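# Fit two printed parts on jig pins or press CALL

## Task

The courier is waiting, so work quickly: seat both loose printed parts on their matching pins in the jig, arranged as the drawing shows. If the kit turns out to be one that must not be assembled, do not assemble it. Instead, close a gripper and keep the blue CALL button pressed for one second, and leave the kit's parts untouched.

## Robot and tools

Robot: two six-joint arms with parallel grippers, left_arm and right_arm, in a physics simulation. Their root links sit at left_arm (-0.043, +0.235, +0.020) m and right_arm (+0.045, -0.315, +0.044) m in the scene frame, each turned only slightly about z. Scene frame: origin at table height, midway between the nominal bases; +z up, +x out over the table, left_arm on the +y side. Arm names do not match image sides.

Command rows. Every row holds 14 plain numbers covering both arms, even when only one arm should move: left_arm waist, shoulder, elbow, wrist pitch, wrist yaw, wrist roll, opening, then the same seven for right_arm. Joint numbers are absolute target angles in radians, in the units Joint positions reports. They are not offsets. The opening runs from -1 (closed) to +1 (fully open) and is also absolute. Stated joint ranges, in the numbers you send: waist -2.880 to 2.880, shoulder 0.000 to 3.142, elbow -3.019 to 0.000, wrist pitch -1.693 to 1.571, wrist yaw -1.571 to 1.571, wrist roll -2.094 to 2.094. The elbow sign is flipped against the URDF in everything you send and read; its URDF range of 0 to 3.019 becomes -3.019 to 0 here. Real limits may differ from these by up to 0.084 rad. A target more than 0.084 rad past a limit, and farther out than the joint now is, gets the call refused. A joint asked past its real limit stops there and the result prints "joint sent to its limit". To hold a joint still, resend its "Joint targets" value. To leave a gripper as it is, resend its current command, because 0 means half open.

Tools:
- execute_actions(actions, cameras): actions is a list of actions. Each action is a table of up to 15 rows, one per 1/30 s step. A short table repeats its last row to fill 15 steps. Per step, each joint target is kept within a fixed lead of its measured angle. An arm whose targets would move the gripper over 110 mm at once is scaled back. Images come back only for an empty actions list or when cameras names them.
- move(target, speed, blend, opening_speed, grip_force, blocking, cameras): target is one 14-number row, or a list of up to 15 such rows, all absolute joint angles. All joints move together along joint-space paths, so the grippers trace curves. Nothing is avoided, including the other arm. speed is in rad/s for the joint with the farthest to go, 0.01 to 12.57, default 0.5; you may give one value per target. blend, in rad, rounds corners between listed targets; 0 stops at each. opening_speed (0.2 or more, per second on the -1..1 scale) ramps the grippers; use it on fragile parts. grip_force is newtons per pad, 10 to 50, one value or one per arm; it persists, and low values close slowly. blocking=false returns after about 0.5 s while the move continues, and a new move replaces it. The result adds a "move:" line, for example done, off_target (at rest but more than 0.035 rad from target), moving, held or fault, plus limits=held if steps were withheld. Neither done nor off_target tells you about contact.
- wait(seconds 0 to 10): lets time run with the last commands held; a running move goes on.
- stop(): brakes the running move; it needs some distance, more when fast.
- zoom_image(camera, region [x0,y0,x1,y1]): enlarges part of the latest full image from cam_high, cam_over, cam_left_wrist or cam_right_wrist. The region is in pixels from the top-left corner, at most 504 by 504.
- read_manual(section): licence texts only.
- finished_scene(scene=1): ends the scene for good. The goal must hold with the robot released.

Cameras: cam_high, cam_low, cam_over, cam_left_wrist, cam_right_wrist, each 672x504. Wrist cameras ride on the grippers and can lag during motion. Fixed-camera calibrations can be off by a few degrees and millimetres.

Gripper geometry: fingers point along the gripper's +z axis and close along its y axis. end_effector_position is the point between the pads, about 1 cm behind the fingertips.

Result lines: end_effector_position (m) and end_effector_quat_wxyz in the scene frame, which may be a few cm off at long reach. Joint positions and Joint velocities give one block per arm in row order, then the pad gap in m (0.094 fully open). Joint velocities may read "within noise". Joint targets are the angles currently being driven toward. Tool commands are the present gripper commands. grip_measured is the finger opening on the command scale. It reads slightly wide when empty and a bit narrower than a held hard part. Squeeze grows as the command drops below the touch reading, then jumps to the force limit. To release, command well above grip_measured. grip_effort_nm is the gripper motor effort; negative means closing. It is not pad force and keeps an offset at rest. Joint torques are total drive outputs, noisy and offset, and numbers 3 and 4 wrap at ±28 N m. Results also give step readings, motor temperatures, and lines such as "joint command not followed" (the clearance check changed targets), MOTOR HOT (85 °C) and OVER-TEMPERATURE FAULT. At 100 °C that arm goes limp for 30-60 s or more. Holding loads, staying stretched out or pushing against something unreachable heats motors.

Avoid: dropping parts or releasing them while moving; letting anything fall far or leave the table; striking fixed or heavy objects; hard pushes; any contact or pressing between the two arms, including one gripper closing on the other's fingers, which can end the scene. The scene runs on while you think.

Each tool is called after "Emit:" in YAML: its name, and indented under it one key for each argument.

## Session

Emit:
execute_actions:
  actions: []

Scene clock: 0.00 s.
left_arm: end_effector_position=(+0.1826, +0.2576, +0.2848) grip_measured=+1.000 grip_effort_nm=n/a end_effector_quat_wxyz=(+0.039, +0.797, +0.603, +0.012) | right_arm: end_effector_position=(+0.4976, -0.0496, +0.3386) grip_measured=+1.000 grip_effort_nm=n/a end_effector_quat_wxyz=(+0.635, -0.509, +0.523, +0.253)
Joint positions: left_arm=[0.137 0.879 -1 -1.633 0.057 1.992 0.094] | right_arm=[0.323 1.332 -0.778 0.452 -0.875 -0.47 0.094]
Joint velocities: within noise
Joint torques (N m): no reading
Motor temperatures (°C): left_arm=[33 28 31 27 29 25 27] | right_arm=[33 26 28 28 26 26 29]
Heat: left arm: hottest waist 33 °C; right arm: hottest waist 33 °C.
Joint targets: left_arm=[0.137 0.878 -1.027 -1.633 0.057 1.992] | right_arm=[0.323 1.334 -0.800 0.456 -0.875 -0.470]
Tool commands: left_gripper/opening=+1.0 right_gripper/opening=+1.0

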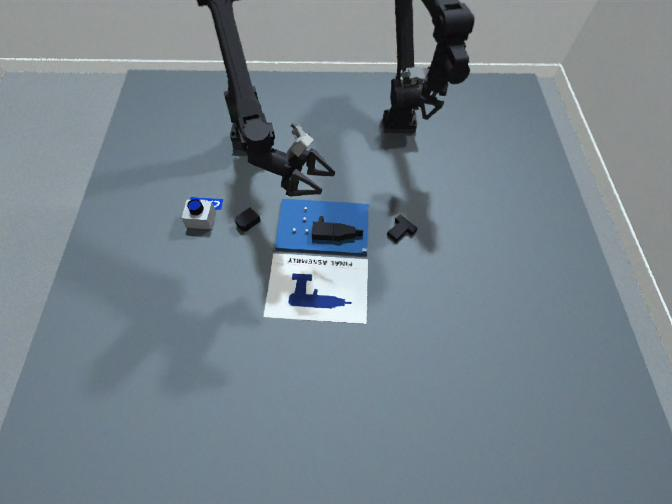

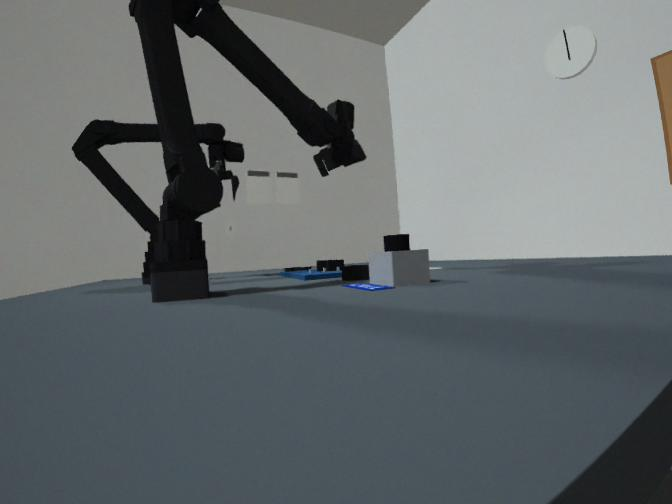

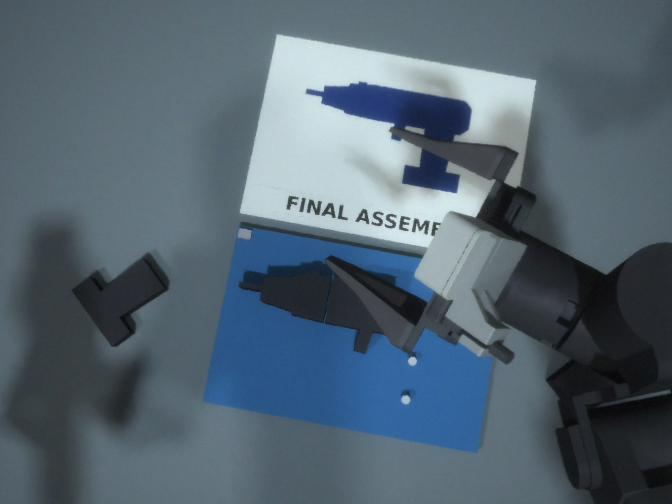

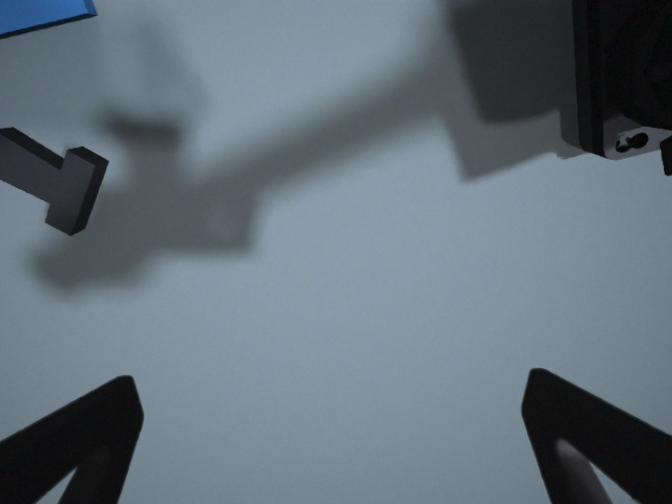

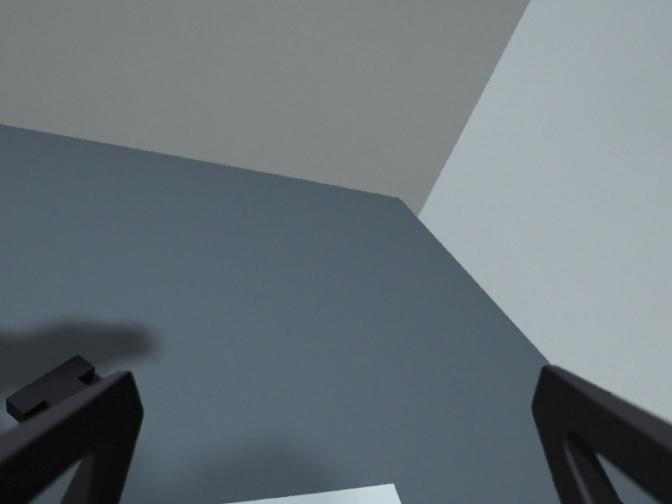

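Emit:
move:
  target: [-0.067,1.615,-1.414,-1.37,0,0,1,0.1,1.284,-1.0,-1.286,0,0,1]
  speed: 1.2
  cameras: ["all"]

Scene clock: 61.73 s.
left_arm: end_effector_position=(+0.4176, +0.2126, +0.1862) grip_measured=+1.000 grip_effort_nm=-0.02 end_effector_quat_wxyz=(-0.029, +0.030, +0.999, -0.001) | right_arm: end_effector_position=(+0.3748, -0.2962, +0.1804) grip_measured=+1.000 grip_effort_nm=0.00 end_effector_quat_wxyz=(-0.028, -0.034, +0.999, +0.000)
Joint positions: left_arm=[-0.056 1.61 -1.364 -1.382 0.002 0.014 0.094] | right_arm=[0.106 1.298 -0.951 -1.279 -0.002 -0.011 0.094]
Joint torques (N m): left_arm=[-0.85 -14.39 -10.81 0.72 -0.04 -0.17] | right_arm=[-0.15 -8.7 -12.4 -0.31 0.08 0.12]
Motor temperatures (°C): left_arm=[33 28 45 27 28 25 26] | right_arm=[33 27 42 28 26 26 28]
Heat: left arm: hottest elbow 45 °C; right arm: hottest elbow 42 °C.
Joint targets: left_arm=[-0.067 1.615 -1.414 -1.370 0.000 0.000] | right_arm=[0.100 1.284 -1.000 -1.286 0.000 0.000]
move: off_target (left_arm, right_arm); left_arm: the elbow is farthest, 0.050 rad from its target; right_arm: the elbow is farthest, 0.049 rad from its target
camera_calibration:
cam_left_wrist: T_world_to_cam=[[-0.0822494, -0.996609, 0.00244056, 0.247318], [-0.874042, 0.0733103, 0.480288, 0.300056], [-0.478838, 0.0373702, -0.877108, 0.447119], [0, 0, 0, 1]] pos_world=[0.4967, 0.207773, 0.247455]
cam_right_wrist: T_world_to_cam=[[0.0685721, -0.99756, 0.0131143, -0.324145], [-0.876741, -0.053984, 0.477923, 0.264368], [-0.476049, -0.0442701, -0.878304, 0.413488], [0, 0, 0, 1]] pos_world=[0.45085, -0.290777, 0.241071]

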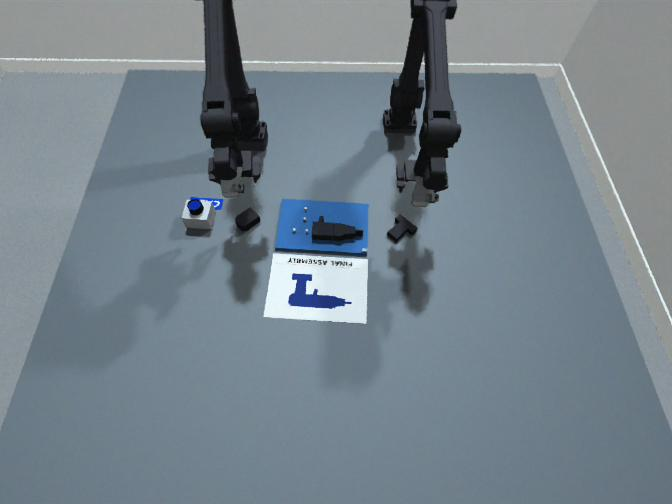

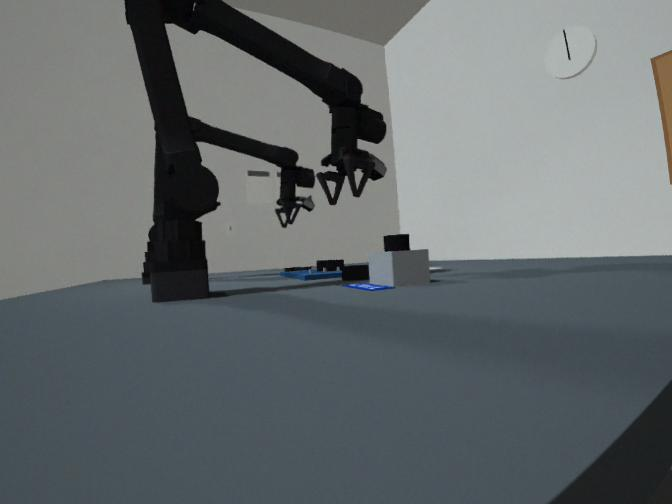

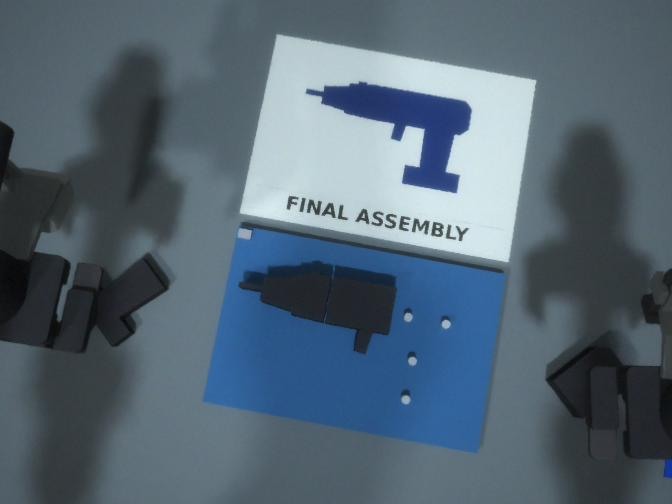

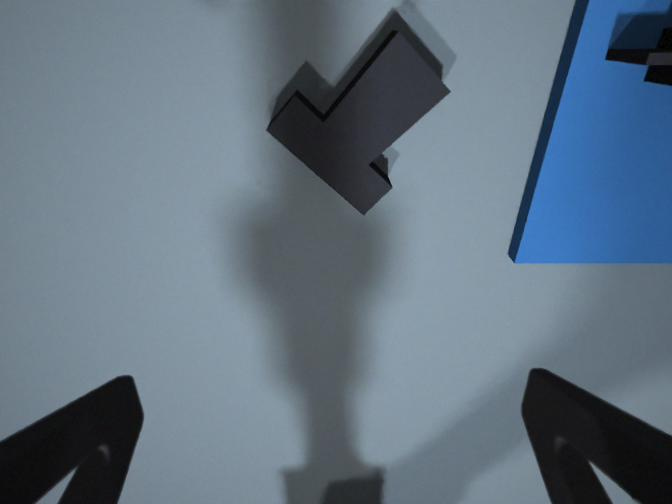

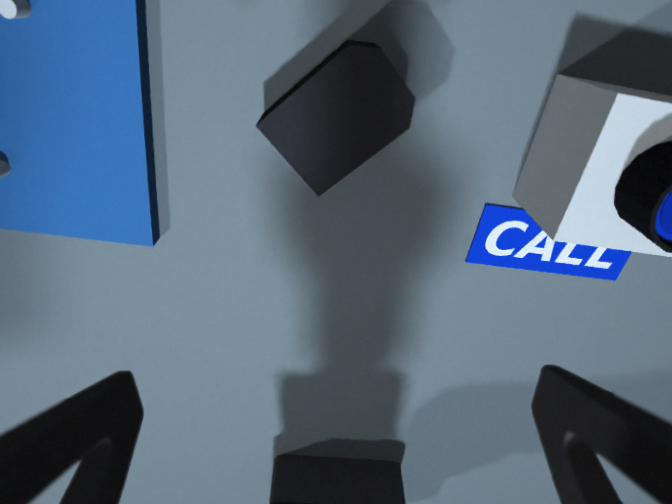

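Emit:
zoom_image:
  camera: "cam_over"
  region: [200, 30, 540, 285]

Emit:
zoom_image:
  camera: "cam_left_wrist"
  region: [220, 0, 500, 230]

Emit:
zoom_image:
  camera: "cam_right_wrist"
  region: [220, 0, 500, 230]

Emit:
zoom_image:
  camera: "cam_over"
  region: [200, 215, 520, 455]

Scaled by 1.482 from the camera's 672x504 image, which has a finer 960x720 frame.

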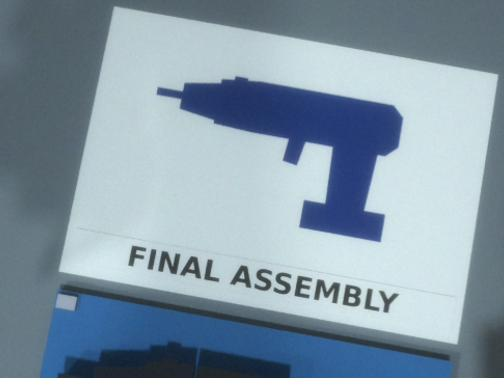

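Scaled by 1.800 from the camera's 672x504 image, which has a finer 960x720 frame.

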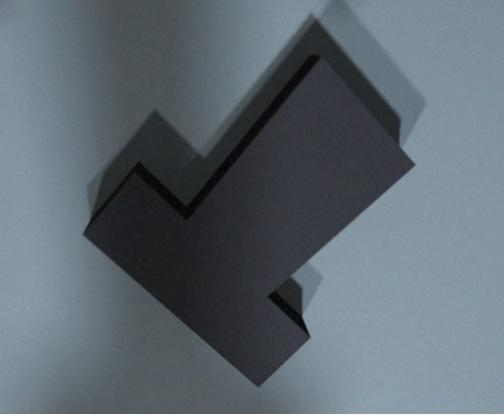

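Scaled by 1.800 from the camera's 672x504 image, which has a finer 960x720 frame.

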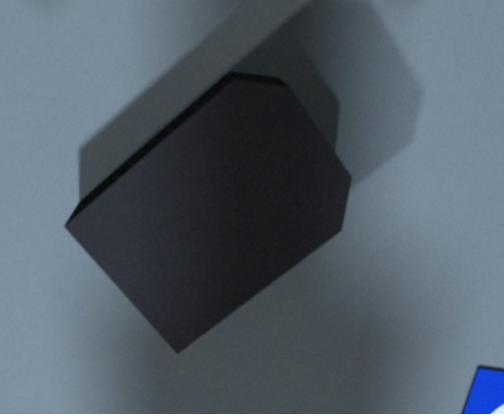

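Scaled by 1.575 from the camera's 672x504 image, which has a finer 960x720 frame.

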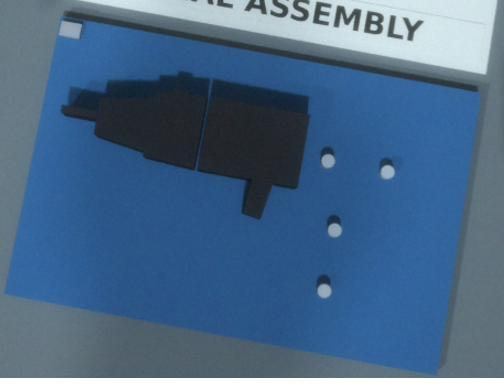

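Emit:
zoom_image:
  camera: "cam_over"
  region: [380, 75, 490, 205]

Emit:
zoom_image:
  camera: "cam_high"
  region: [265, 260, 375, 325]

Emit:
zoom_image:
  camera: "cam_over"
  region: [70, 240, 180, 360]

Scaled by 3.877 from the camera's 672x504 image, which has a finer 960x720 frame.

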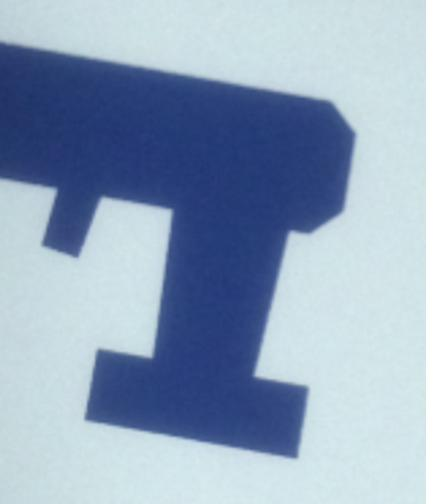

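Scaled by 4.582 from the camera's 672x504 image, which has a finer 960x720 frame.

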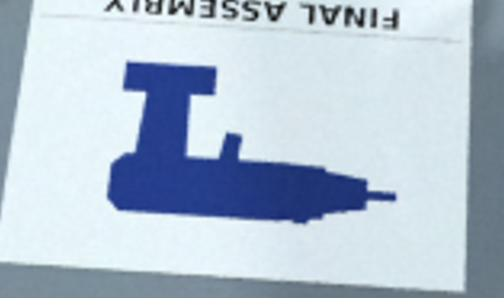

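Scaled by 4.200 from the camera's 672x504 image, which has a finer 960x720 frame.

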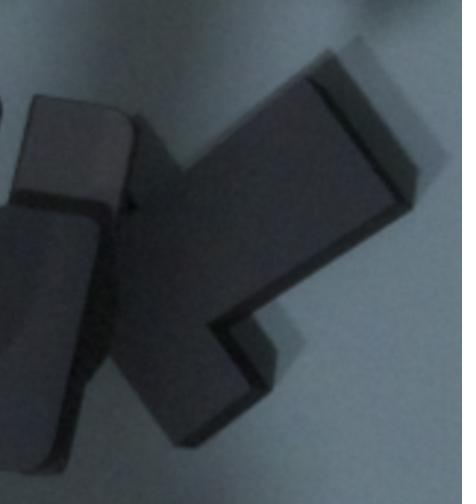

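Emit:
move:
  target: [-0.067,1.134,-0.942,-1.37,0,0,1,0.1,1.051,-0.89,-1.41,0,0,1]
  speed: 1.2
  cameras: ["cam_over"]

Emit:
zoom_image:
  camera: "cam_over"
  region: [60, 240, 180, 360]

Emit:
zoom_image:
  camera: "cam_over"
  region: [530, 310, 650, 430]

Emit:
zoom_image:
  camera: "cam_over"
  region: [310, 240, 480, 420]

Scene clock: 186.07 s.
left_arm: end_effector_position=(+0.2551, +0.2202, +0.2046) grip_measured=+1.000 grip_effort_nm=-0.02 end_effector_quat_wxyz=(+0.008, +0.030, +1.000, -0.001) | right_arm: end_effector_position=(+0.3169, -0.2995, +0.2306) grip_measured=+1.000 grip_effort_nm=0.01 end_effector_quat_wxyz=(+0.007, -0.034, +0.999, +0.001)
Joint positions: left_arm=[-0.056 1.121 -0.939 -1.373 0.002 0.013 0.094] | right_arm=[0.106 1.049 -0.895 -1.404 -0.002 -0.01 0.094]
Joint torques (N m): left_arm=[-0.79 -6.07 -7.73 0.47 -0.03 -0.17] | right_arm=[-0.15 -4.66 -8.53 -0.16 0.09 0.12]
Motor temperatures (°C): left_arm=[32 34 54 27 27 25 26] | right_arm=[32 29 53 27 25 25 28]
Heat: left arm: hottest elbow 54 °C; right arm: hottest elbow 53 °C.
Joint targets: left_arm=[-0.067 1.134 -0.942 -1.370 0.000 0.000] | right_arm=[0.100 1.051 -0.890 -1.410 0.000 0.000]
move: done
Images, in order (width x height): cam_over 672x504.

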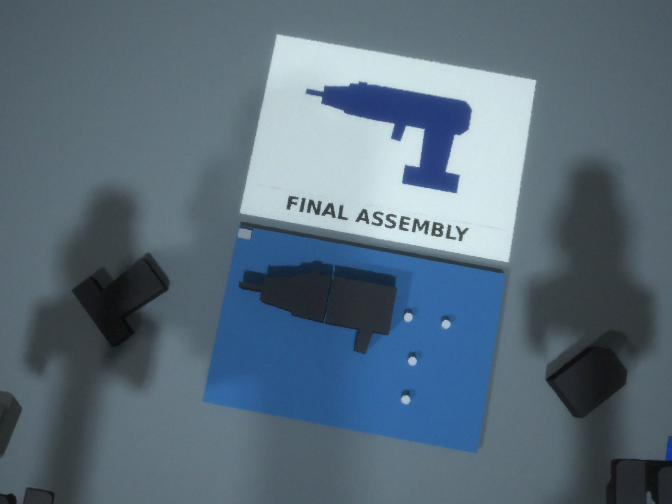

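Scaled by 4.200 from the camera's 672x504 image, which has a finer 960x720 frame.

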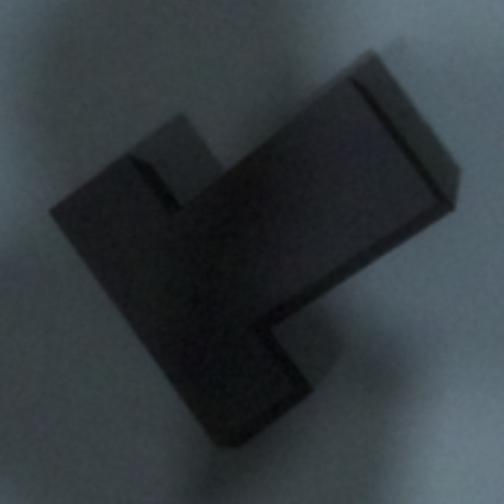

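Scaled by 4.200 from the camera's 672x504 image, which has a finer 960x720 frame.

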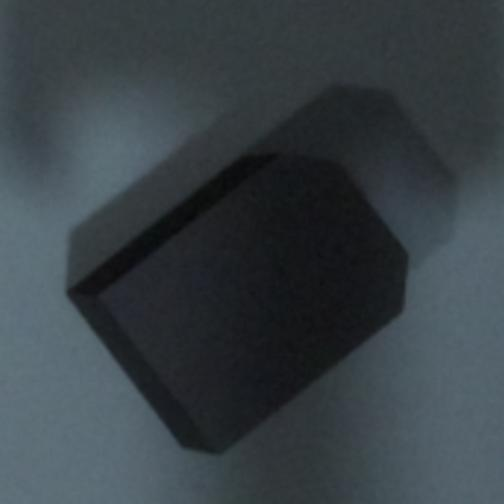

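Scaled by 2.800 from the camera's 672x504 image, which has a finer 960x720 frame.

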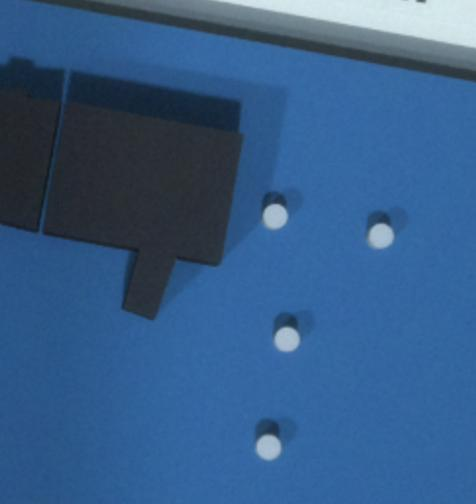

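Emit:
move:
  target: [-0.101,1.722,-1.333,-1.182,0,0.733,1,0.064,1.41,-0.892,-1.053,0,0.89,1]
  speed: 1.2
  cameras: ["all"]

Scene clock: 337.57 s.
left_arm: end_effector_position=(+0.4340, +0.1968, +0.1056) grip_measured=+1.000 grip_effort_nm=-0.03 end_effector_quat_wxyz=(-0.028, +0.388, +0.921, -0.010) | right_arm: end_effector_position=(+0.4044, -0.3064, +0.1266) grip_measured=+1.000 grip_effort_nm=0.00 end_effector_quat_wxyz=(+0.001, +0.414, +0.910, +0.002)
Joint positions: left_arm=[-0.088 1.724 -1.286 -1.192 0.002 0.719 0.094] | right_arm=[0.073 1.401 -0.895 -1.061 -0.002 0.879 0.094]
Joint torques (N m): left_arm=[-0.91 -15.97 -10.1 0.62 0.03 0.12] | right_arm=[-0.38 -7.94 -7.62 0.35 0.14 0.12]
Motor temperatures (°C): left_arm=[31 29 45 27 27 25 26] | right_arm=[32 27 44 27 25 25 27]
Heat: left arm: hottest elbow 45 °C; right arm: hottest elbow 44 °C.
Joint targets: left_arm=[-0.101 1.722 -1.333 -1.182 0.000 0.733] | right_arm=[0.064 1.410 -0.892 -1.053 0.000 0.890]
move: off_target (left_arm); left_arm: the elbow is farthest, 0.047 rad from its target
camera_calibration:
cam_left_wrist: T_world_to_cam=[[-0.729914, -0.682419, 0.0391159, 0.448476], [-0.59047, 0.658325, 0.466855, 0.117473], [-0.344342, 0.317667, -0.883468, 0.271941], [0, 0, 0, 1]] pos_world=[0.490353, 0.142326, 0.167866]
cam_right_wrist: T_world_to_cam=[[-0.754245, -0.656487, 0.0118288, 0.101814], [-0.589637, 0.685146, 0.42767, 0.432219], [-0.288864, 0.315593, -0.903857, 0.417643], [0, 0, 0, 1]] pos_world=[0.452287, -0.361099, 0.191438]

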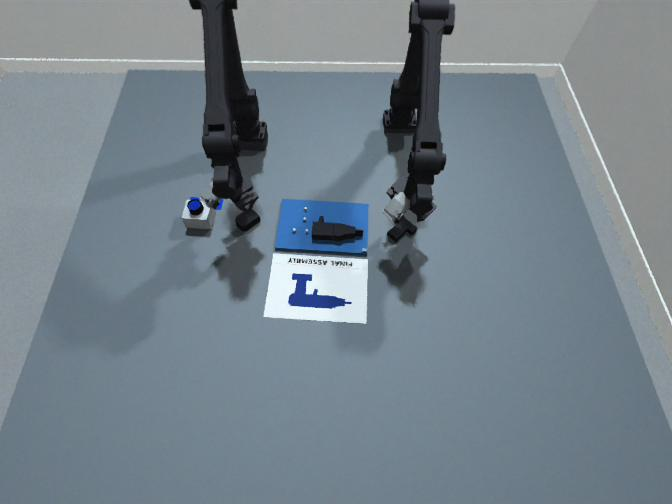

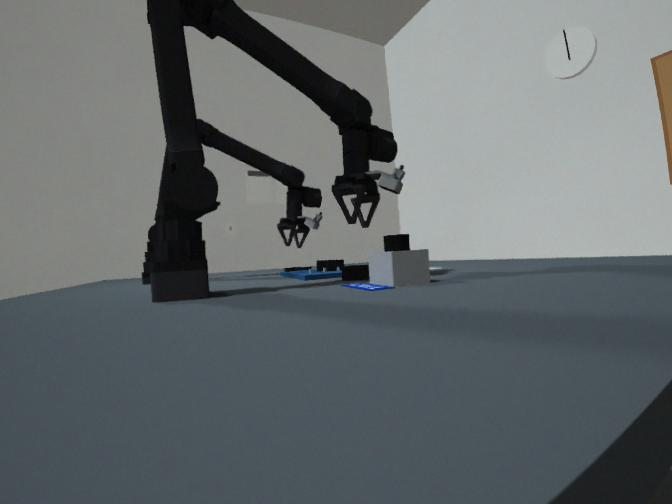

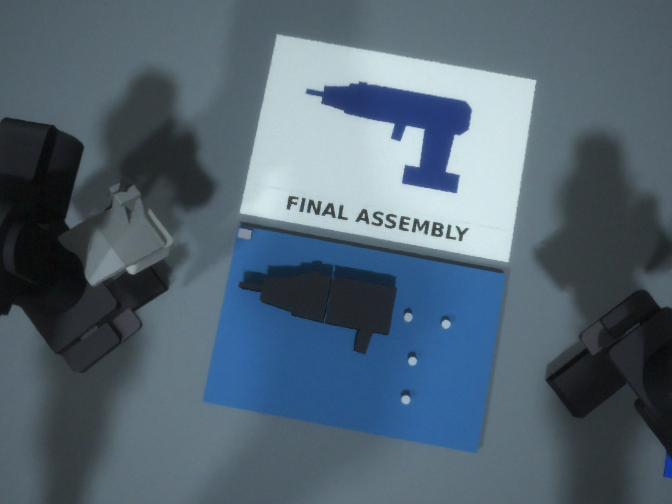

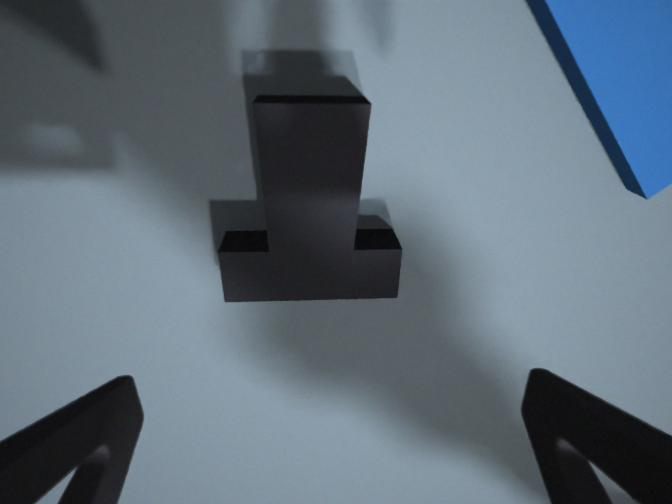

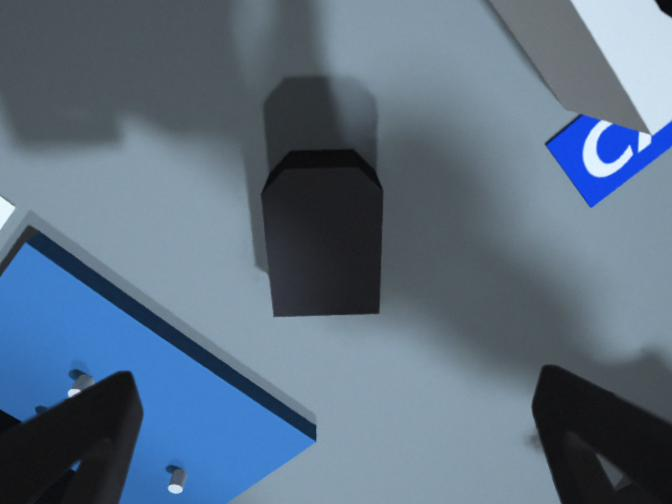

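Emit:
move:
  target: [-0.127,1.861,-1.28,-0.935,0,0.71,1,0.056,1.603,-0.771,-0.744,0,0.865,1]
  speed: 0.35
  cameras: ["cam_low","cam_left_wrist","cam_right_wrist"]

Scene clock: 379.97 s.
left_arm: end_effector_position=(+0.4790, +0.1794, +0.0433) grip_measured=+1.000 grip_effort_nm=-0.03 end_effector_quat_wxyz=(+0.025, +0.401, +0.916, +0.007) | right_arm: end_effector_position=(+0.4037, -0.3090, +0.0260) grip_measured=+1.000 grip_effort_nm=0.00 end_effector_quat_wxyz=(+0.001, +0.416, +0.909, +0.001)
Joint positions: left_arm=[-0.114 1.846 -1.277 -0.95 0.002 0.72 0.094] | right_arm=[0.066 1.589 -0.773 -0.752 -0.002 0.875 0.094]
Joint torques (N m): left_arm=[-0.97 -15.97 -6.72 1.03 0.02 -0.14] | right_arm=[-0.5 -8.41 -6.05 0.34 0.14 -0.06]
Motor temperatures (°C): left_arm=[31 31 51 27 27 25 26] | right_arm=[32 27 42 27 25 25 27]
Heat: left arm: hottest elbow 51 °C; right arm: hottest elbow 42 °C.
Joint targets: left_arm=[-0.127 1.861 -1.280 -0.935 0.000 0.710] | right_arm=[0.056 1.603 -0.771 -0.744 0.000 0.865]
move: done
camera_calibration:
cam_left_wrist: T_world_to_cam=[[-0.748343, -0.662382, -0.0351037, 0.480367], [-0.619499, 0.67902, 0.393894, 0.197956], [-0.237072, 0.316515, -0.918485, 0.188342], [0, 0, 0, 1]] pos_world=[0.526764, 0.124157, 0.111878]
cam_right_wrist: T_world_to_cam=[[-0.756709, -0.653628, 0.0127004, 0.102555], [-0.586545, 0.68737, 0.428355, 0.475939], [-0.288715, 0.316691, -0.903521, 0.327729], [0, 0, 0, 1]] pos_world=[0.451384, -0.363902, 0.0909368]
Images, in order (width x height): cam_low 672x504, cam_left_wrist 672x504, cam_right_wrist 672x504.

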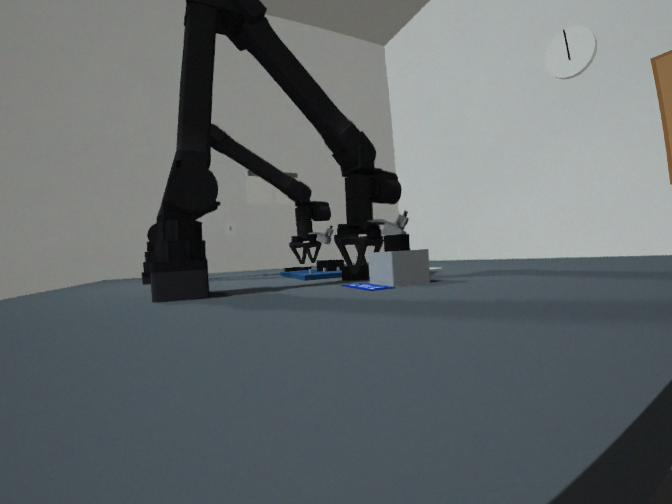

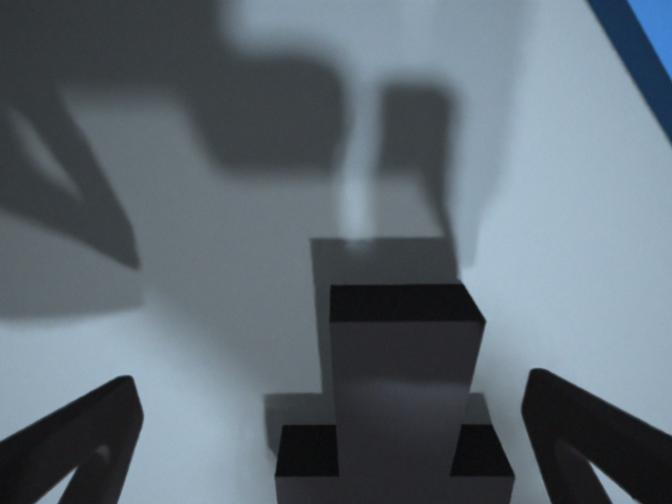

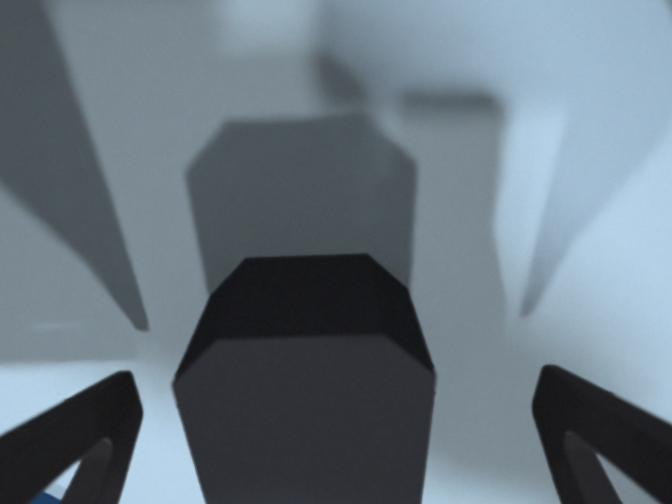

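Emit:
move:
  target: [-0.129,1.874,-1.238,-0.93,0,0.70,1,0.08,1.614,-0.769,-0.738,0,0.858,1]
  speed: 0.35
  cameras: ["cam_low","cam_left_wrist","cam_right_wrist"]

Scene clock: 398.53 s.
left_arm: end_effector_position=(+0.4598, +0.1810, +0.0245) grip_measured=+1.000 grip_effort_nm=-0.03 end_effector_quat_wxyz=(+0.002, +0.398, +0.917, +0.000) | right_arm: end_effector_position=(+0.4047, -0.3076, +0.0250) grip_measured=+1.000 grip_effort_nm=0.00 end_effector_quat_wxyz=(+0.002, +0.411, +0.911, +0.002)
Joint positions: left_arm=[-0.115 1.857 -1.235 -0.945 0.002 0.713 0.094] | right_arm=[0.07 1.592 -0.773 -0.746 -0.002 0.869 0.094]
Joint torques (N m): left_arm=[-0.97 -15.62 -6.42 0.91 0.02 -0.16] | right_arm=[1.08 -7.88 -5.87 0.35 0.14 -0.06]
Heat: left arm: hottest elbow 47 °C; right arm: hottest elbow 40 °C.
Joint targets: left_arm=[-0.129 1.874 -1.238 -0.930 0.000 0.700] | right_arm=[0.080 1.614 -0.769 -0.738 0.000 0.858]
move: done
camera_calibration:
cam_left_wrist: T_world_to_cam=[[-0.745195, -0.66684, -0.00284161, 0.464919], [-0.604157, 0.673331, 0.42617, 0.185493], [-0.282274, 0.319296, -0.904639, 0.185902], [0, 0, 0, 1]] pos_world=[0.510998, 0.125771, 0.0904432]
cam_right_wrist: T_world_to_cam=[[-0.74999, -0.661368, 0.0103323, 0.0992494], [-0.594892, 0.68127, 0.426584, 0.477569], [-0.289169, 0.313787, -0.904389, 0.325953], [0, 0, 0, 1]] pos_world=[0.452793, -0.361993, 0.0900395]
Images, in order (width x height): cam_low 672x504, cam_left_wrist 672x504, cam_right_wrist 672x504.

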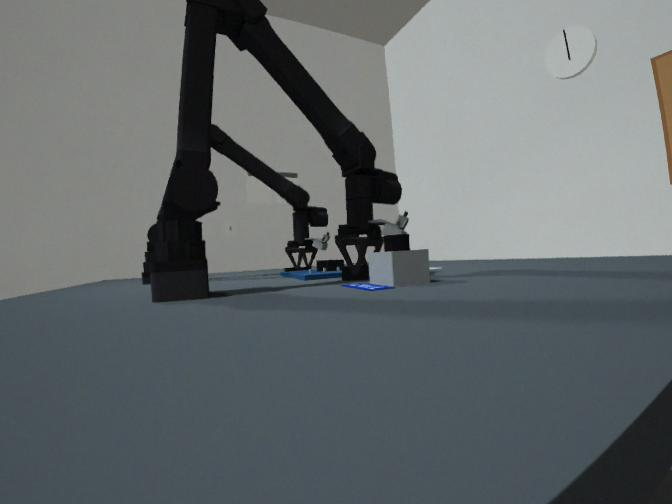

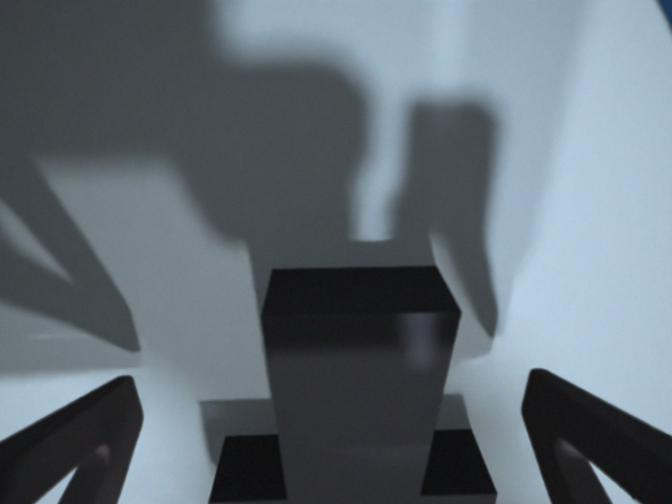

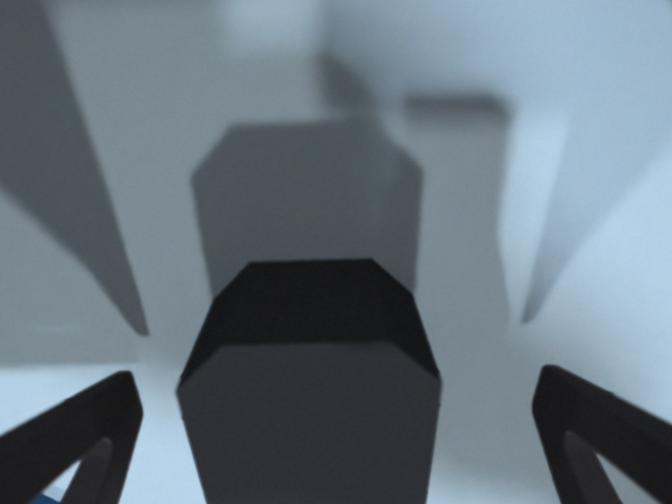

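Emit:
move:
  target: [-0.125,1.895,-1.242,-0.925,0,0.70,1,0.112,1.64,-0.767,-0.71,0,0.858,1]
  speed: 0.3
  cameras: ["cam_left_wrist","cam_right_wrist"]

Scene clock: 407.43 s.
left_arm: end_effector_position=(+0.4588, +0.1811, +0.0147) grip_measured=+1.000 grip_effort_nm=-0.03 end_effector_quat_wxyz=(-0.005, +0.398, +0.918, -0.002) | right_arm: end_effector_position=(+0.4068, -0.2948, +0.0155) grip_measured=+1.000 grip_effort_nm=0.00 end_effector_quat_wxyz=(+0.002, +0.395, +0.919, +0.002)
Joint positions: left_arm=[-0.115 1.877 -1.235 -0.939 0.002 0.713 0.094] | right_arm=[0.105 1.62 -0.773 -0.718 -0.001 0.868 0.094]
Joint torques (N m): left_arm=[-0.79 -15.68 -6.67 0.87 0.03 -0.15] | right_arm=[0.79 -8.18 -5.53 0.34 0.13 -0.06]
Motor temperatures (°C): left_arm=[31 32 46 27 27 25 26] | right_arm=[32 28 40 27 25 25 27]
Heat: left arm: hottest elbow 46 °C; right arm: hottest elbow 40 °C.
Joint targets: left_arm=[-0.125 1.895 -1.242 -0.925 0.000 0.700] | right_arm=[0.112 1.640 -0.767 -0.710 0.000 0.858]
move: done
camera_calibration:
cam_left_wrist: T_world_to_cam=[[-0.744899, -0.667146, 0.00640456, 0.463968], [-0.598553, 0.67249, 0.435306, 0.18644], [-0.29472, 0.320426, -0.90026, 0.182208], [0, 0, 0, 1]] pos_world=[0.510904, 0.125771, 0.0799041]
cam_right_wrist: T_world_to_cam=[[-0.725759, -0.687863, 0.0108666, 0.0916588], [-0.618824, 0.659654, 0.426514, 0.477459], [-0.300552, 0.302822, -0.904416, 0.315207], [0, 0, 0, 1]] pos_world=[0.456721, -0.347361, 0.0804395]
Images, in order (width x height): cam_left_wrist 672x504, cam_right_wrist 672x504.

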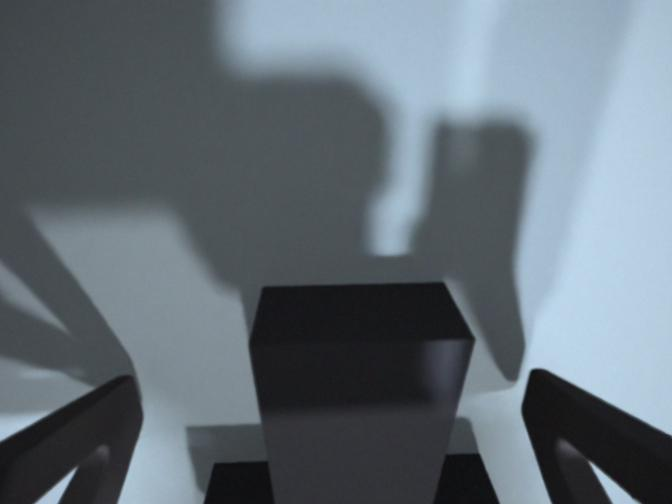

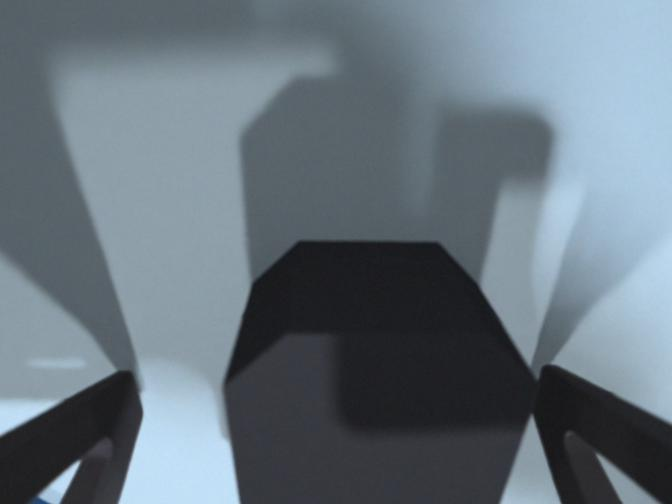

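Emit:
move:
  target: [-0.125,1.895,-1.242,-0.925,0,0.70,-0.4,0.076,1.64,-0.767,-0.71,0,0.85,1]
  speed: 0.3
  opening_speed: 0.7
  grip_force: 30
  cameras: ["cam_left_wrist","cam_right_wrist"]

Scene clock: 418.33 s.
left_arm: end_effector_position=(+0.4588, +0.1811, +0.0147) grip_measured=-0.175 grip_effort_nm=-0.62 end_effector_quat_wxyz=(-0.005, +0.398, +0.918, -0.002) | right_arm: end_effector_position=(+0.4071, -0.3028, +0.0155) grip_measured=+1.000 grip_effort_nm=0.00 end_effector_quat_wxyz=(+0.002, +0.402, +0.916, +0.002)
Joint positions: left_arm=[-0.115 1.877 -1.235 -0.939 0.002 0.713 0.039] | right_arm=[0.083 1.62 -0.773 -0.718 -0.001 0.86 0.094]
Joint torques (N m): left_arm=[-0.85 -15.85 -6.64 0.91 0.03 -0.16] | right_arm=[-0.26 -8.23 -5.53 0.35 0.12 -0.06]
Heat: left arm: hottest elbow 46 °C; right arm: hottest elbow 39 °C.
Joint targets: left_arm=[-0.125 1.895 -1.242 -0.925 0.000 0.700] | right_arm=[0.076 1.640 -0.767 -0.710 0.000 0.850]
grip_force (N): 30, 30
move: done
camera_calibration:
cam_left_wrist: T_world_to_cam=[[-0.744644, -0.667431, 0.00637522, 0.463944], [-0.598819, 0.672253, 0.435306, 0.186539], [-0.294823, 0.320331, -0.90026, 0.18224], [0, 0, 0, 1]] pos_world=[0.510905, 0.125872, 0.0799041]
cam_right_wrist: T_world_to_cam=[[-0.735399, -0.677545, 0.0109432, 0.0935075], [-0.60945, 0.668377, 0.426431, 0.481849], [-0.29624, 0.306928, -0.904454, 0.31725], [0, 0, 0, 1]] pos_world=[0.45641, -0.356074, 0.0804396]
Images, in order (width x height): cam_left_wrist 672x504, cam_right_wrist 672x504.

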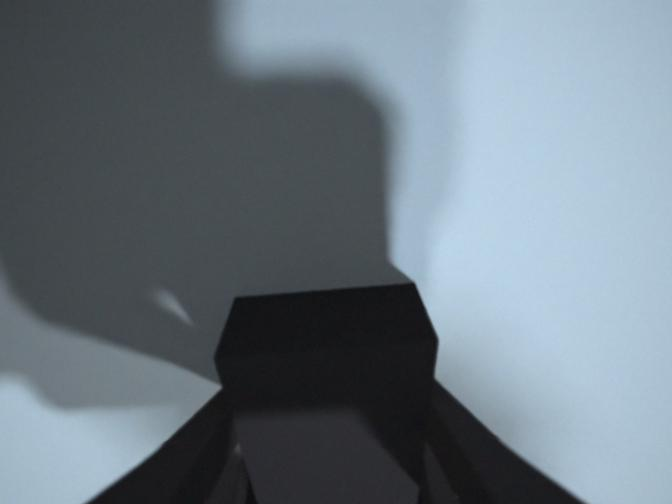

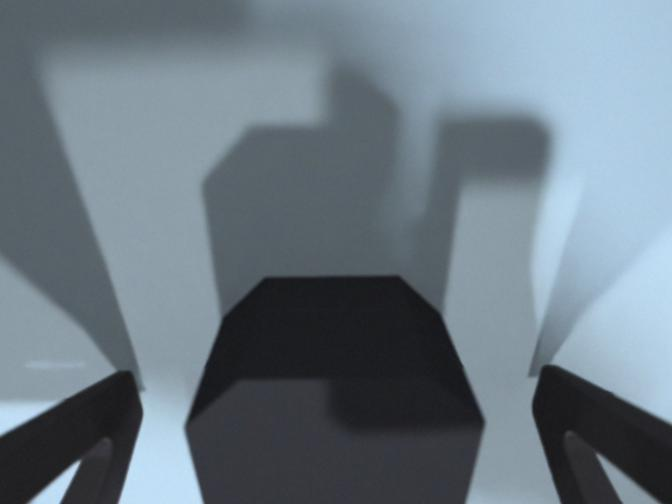

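Emit:
move:
  target: [-0.125,1.895,-1.242,-0.925,0,0.70,-0.4,0.076,1.64,-0.767,-0.71,0,0.85,-0.2]
  opening_speed: 0.7
  cameras: ["cam_right_wrist"]

Emit:
move:
  target:
    - [-0.125,1.895,-1.242,-0.925,0,0.70,-0.4,0.076,1.475,-0.852,-0.962,0,0.85,-0.2]
    - [-0.125,1.895,-1.242,-0.925,0,0.70,-0.4,0.486,1.672,-1.1,-1.0,0,2.094,-0.2]
  speed: [0.5,0.8]
  blend: 0.05
  cameras: ["cam_over","cam_right_wrist","cam_low"]

Scene clock: 442.87 s.
left_arm: end_effector_position=(+0.4588, +0.1811, +0.0147) grip_measured=-0.176 grip_effort_nm=-0.67 end_effector_quat_wxyz=(-0.005, +0.398, +0.918, -0.002) | right_arm: end_effector_position=(+0.4071, -0.3028, +0.0155) grip_measured=+0.020 grip_effort_nm=-0.63 end_effector_quat_wxyz=(+0.002, +0.402, +0.916, +0.002)
Joint positions: left_arm=[-0.115 1.877 -1.235 -0.939 0.002 0.713 0.039] | right_arm=[0.083 1.62 -0.773 -0.718 -0.001 0.86 0.048]
Joint torques (N m): left_arm=[-0.73 -15.62 -6.65 0.85 0.02 -0.16] | right_arm=[-0.26 -8.29 -5.52 0.34 0.12 -0.06]
Heat: left arm: hottest elbow 45 °C; right arm: hottest elbow 38 °C.
Joint targets: left_arm=[-0.125 1.895 -1.242 -0.925 0.000 0.700] | right_arm=[0.076 1.640 -0.767 -0.710 0.000 0.850]
grip_force (N): 30, 30
move: done
camera_calibration:
cam_right_wrist: T_world_to_cam=[[-0.735399, -0.677545, 0.0109432, 0.0935075], [-0.60945, 0.668377, 0.426431, 0.481849], [-0.29624, 0.306928, -0.904454, 0.31725], [0, 0, 0, 1]] pos_world=[0.45641, -0.356074, 0.0804396]
Images, in order (width x height): cam_right_wrist 672x504.

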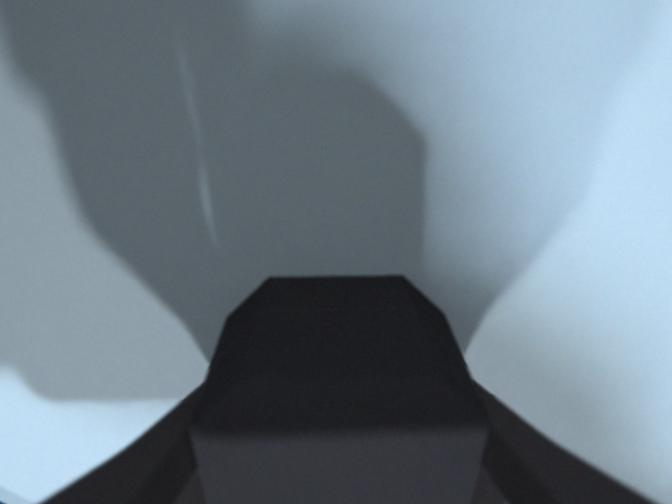

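Scene clock: 445.80 s.
left_arm: end_effector_position=(+0.4588, +0.1811, +0.0147) grip_measured=-0.176 grip_effort_nm=-0.67 end_effector_quat_wxyz=(-0.005, +0.398, +0.918, -0.002) | right_arm: end_effector_position=(+0.4356, -0.1326, +0.0838) grip_measured=+0.020 grip_effort_nm=-0.65 end_effector_quat_wxyz=(-0.004, +0.732, +0.682, -0.009)
Joint positions: left_arm=[-0.115 1.877 -1.235 -0.939 0.002 0.713 0.039] | right_arm=[0.486 1.653 -1.055 -0.993 -0.001 2.078 0.048]
Joint torques (N m): left_arm=[-0.79 -15.74 -6.64 0.91 0.02 -0.15] | right_arm=[0.32 -10.17 -11 -0.36 0.11 0.13]
Heat: left arm: hottest elbow 45 °C; right arm: hottest elbow 38 °C.
Joint targets: left_arm=[-0.125 1.895 -1.242 -0.925 0.000 0.700] | right_arm=[0.486 1.672 -1.100 -1.000 0.000 2.089]
joint sent to its limit (right arm) — the wrist roll, upper limit.
grip_force (N): 30, 30
move: off_target (right_arm); right_arm: the elbow is farthest, 0.045 rad from its target
camera_calibration:
cam_right_wrist: T_world_to_cam=[[-0.996938, 0.0705294, 0.0337569, 0.440236], [0.078187, 0.90388, 0.420579, 0.0885523], [-0.000849046, 0.421931, -0.906628, 0.222085], [0, 0, 0, 1]] pos_world=[0.432153, -0.204795, 0.149244]
Images, in order (width x height): cam_low 672x504, cam_over 672x504, cam_right_wrist 672x504.

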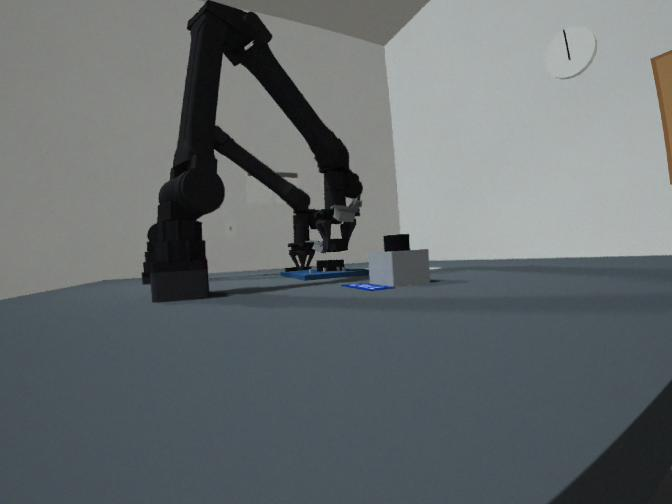

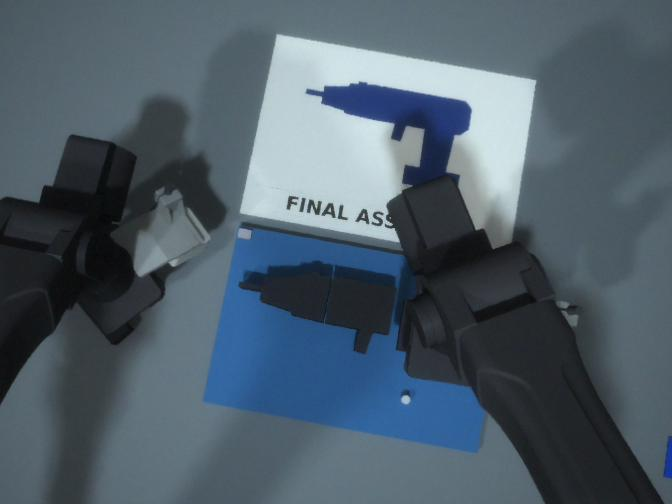

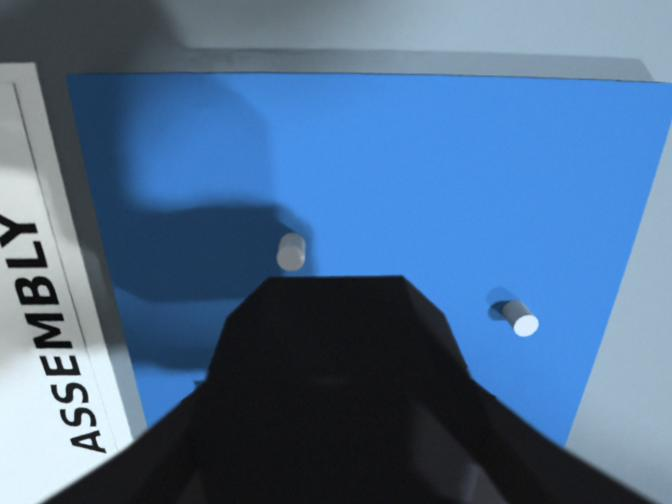

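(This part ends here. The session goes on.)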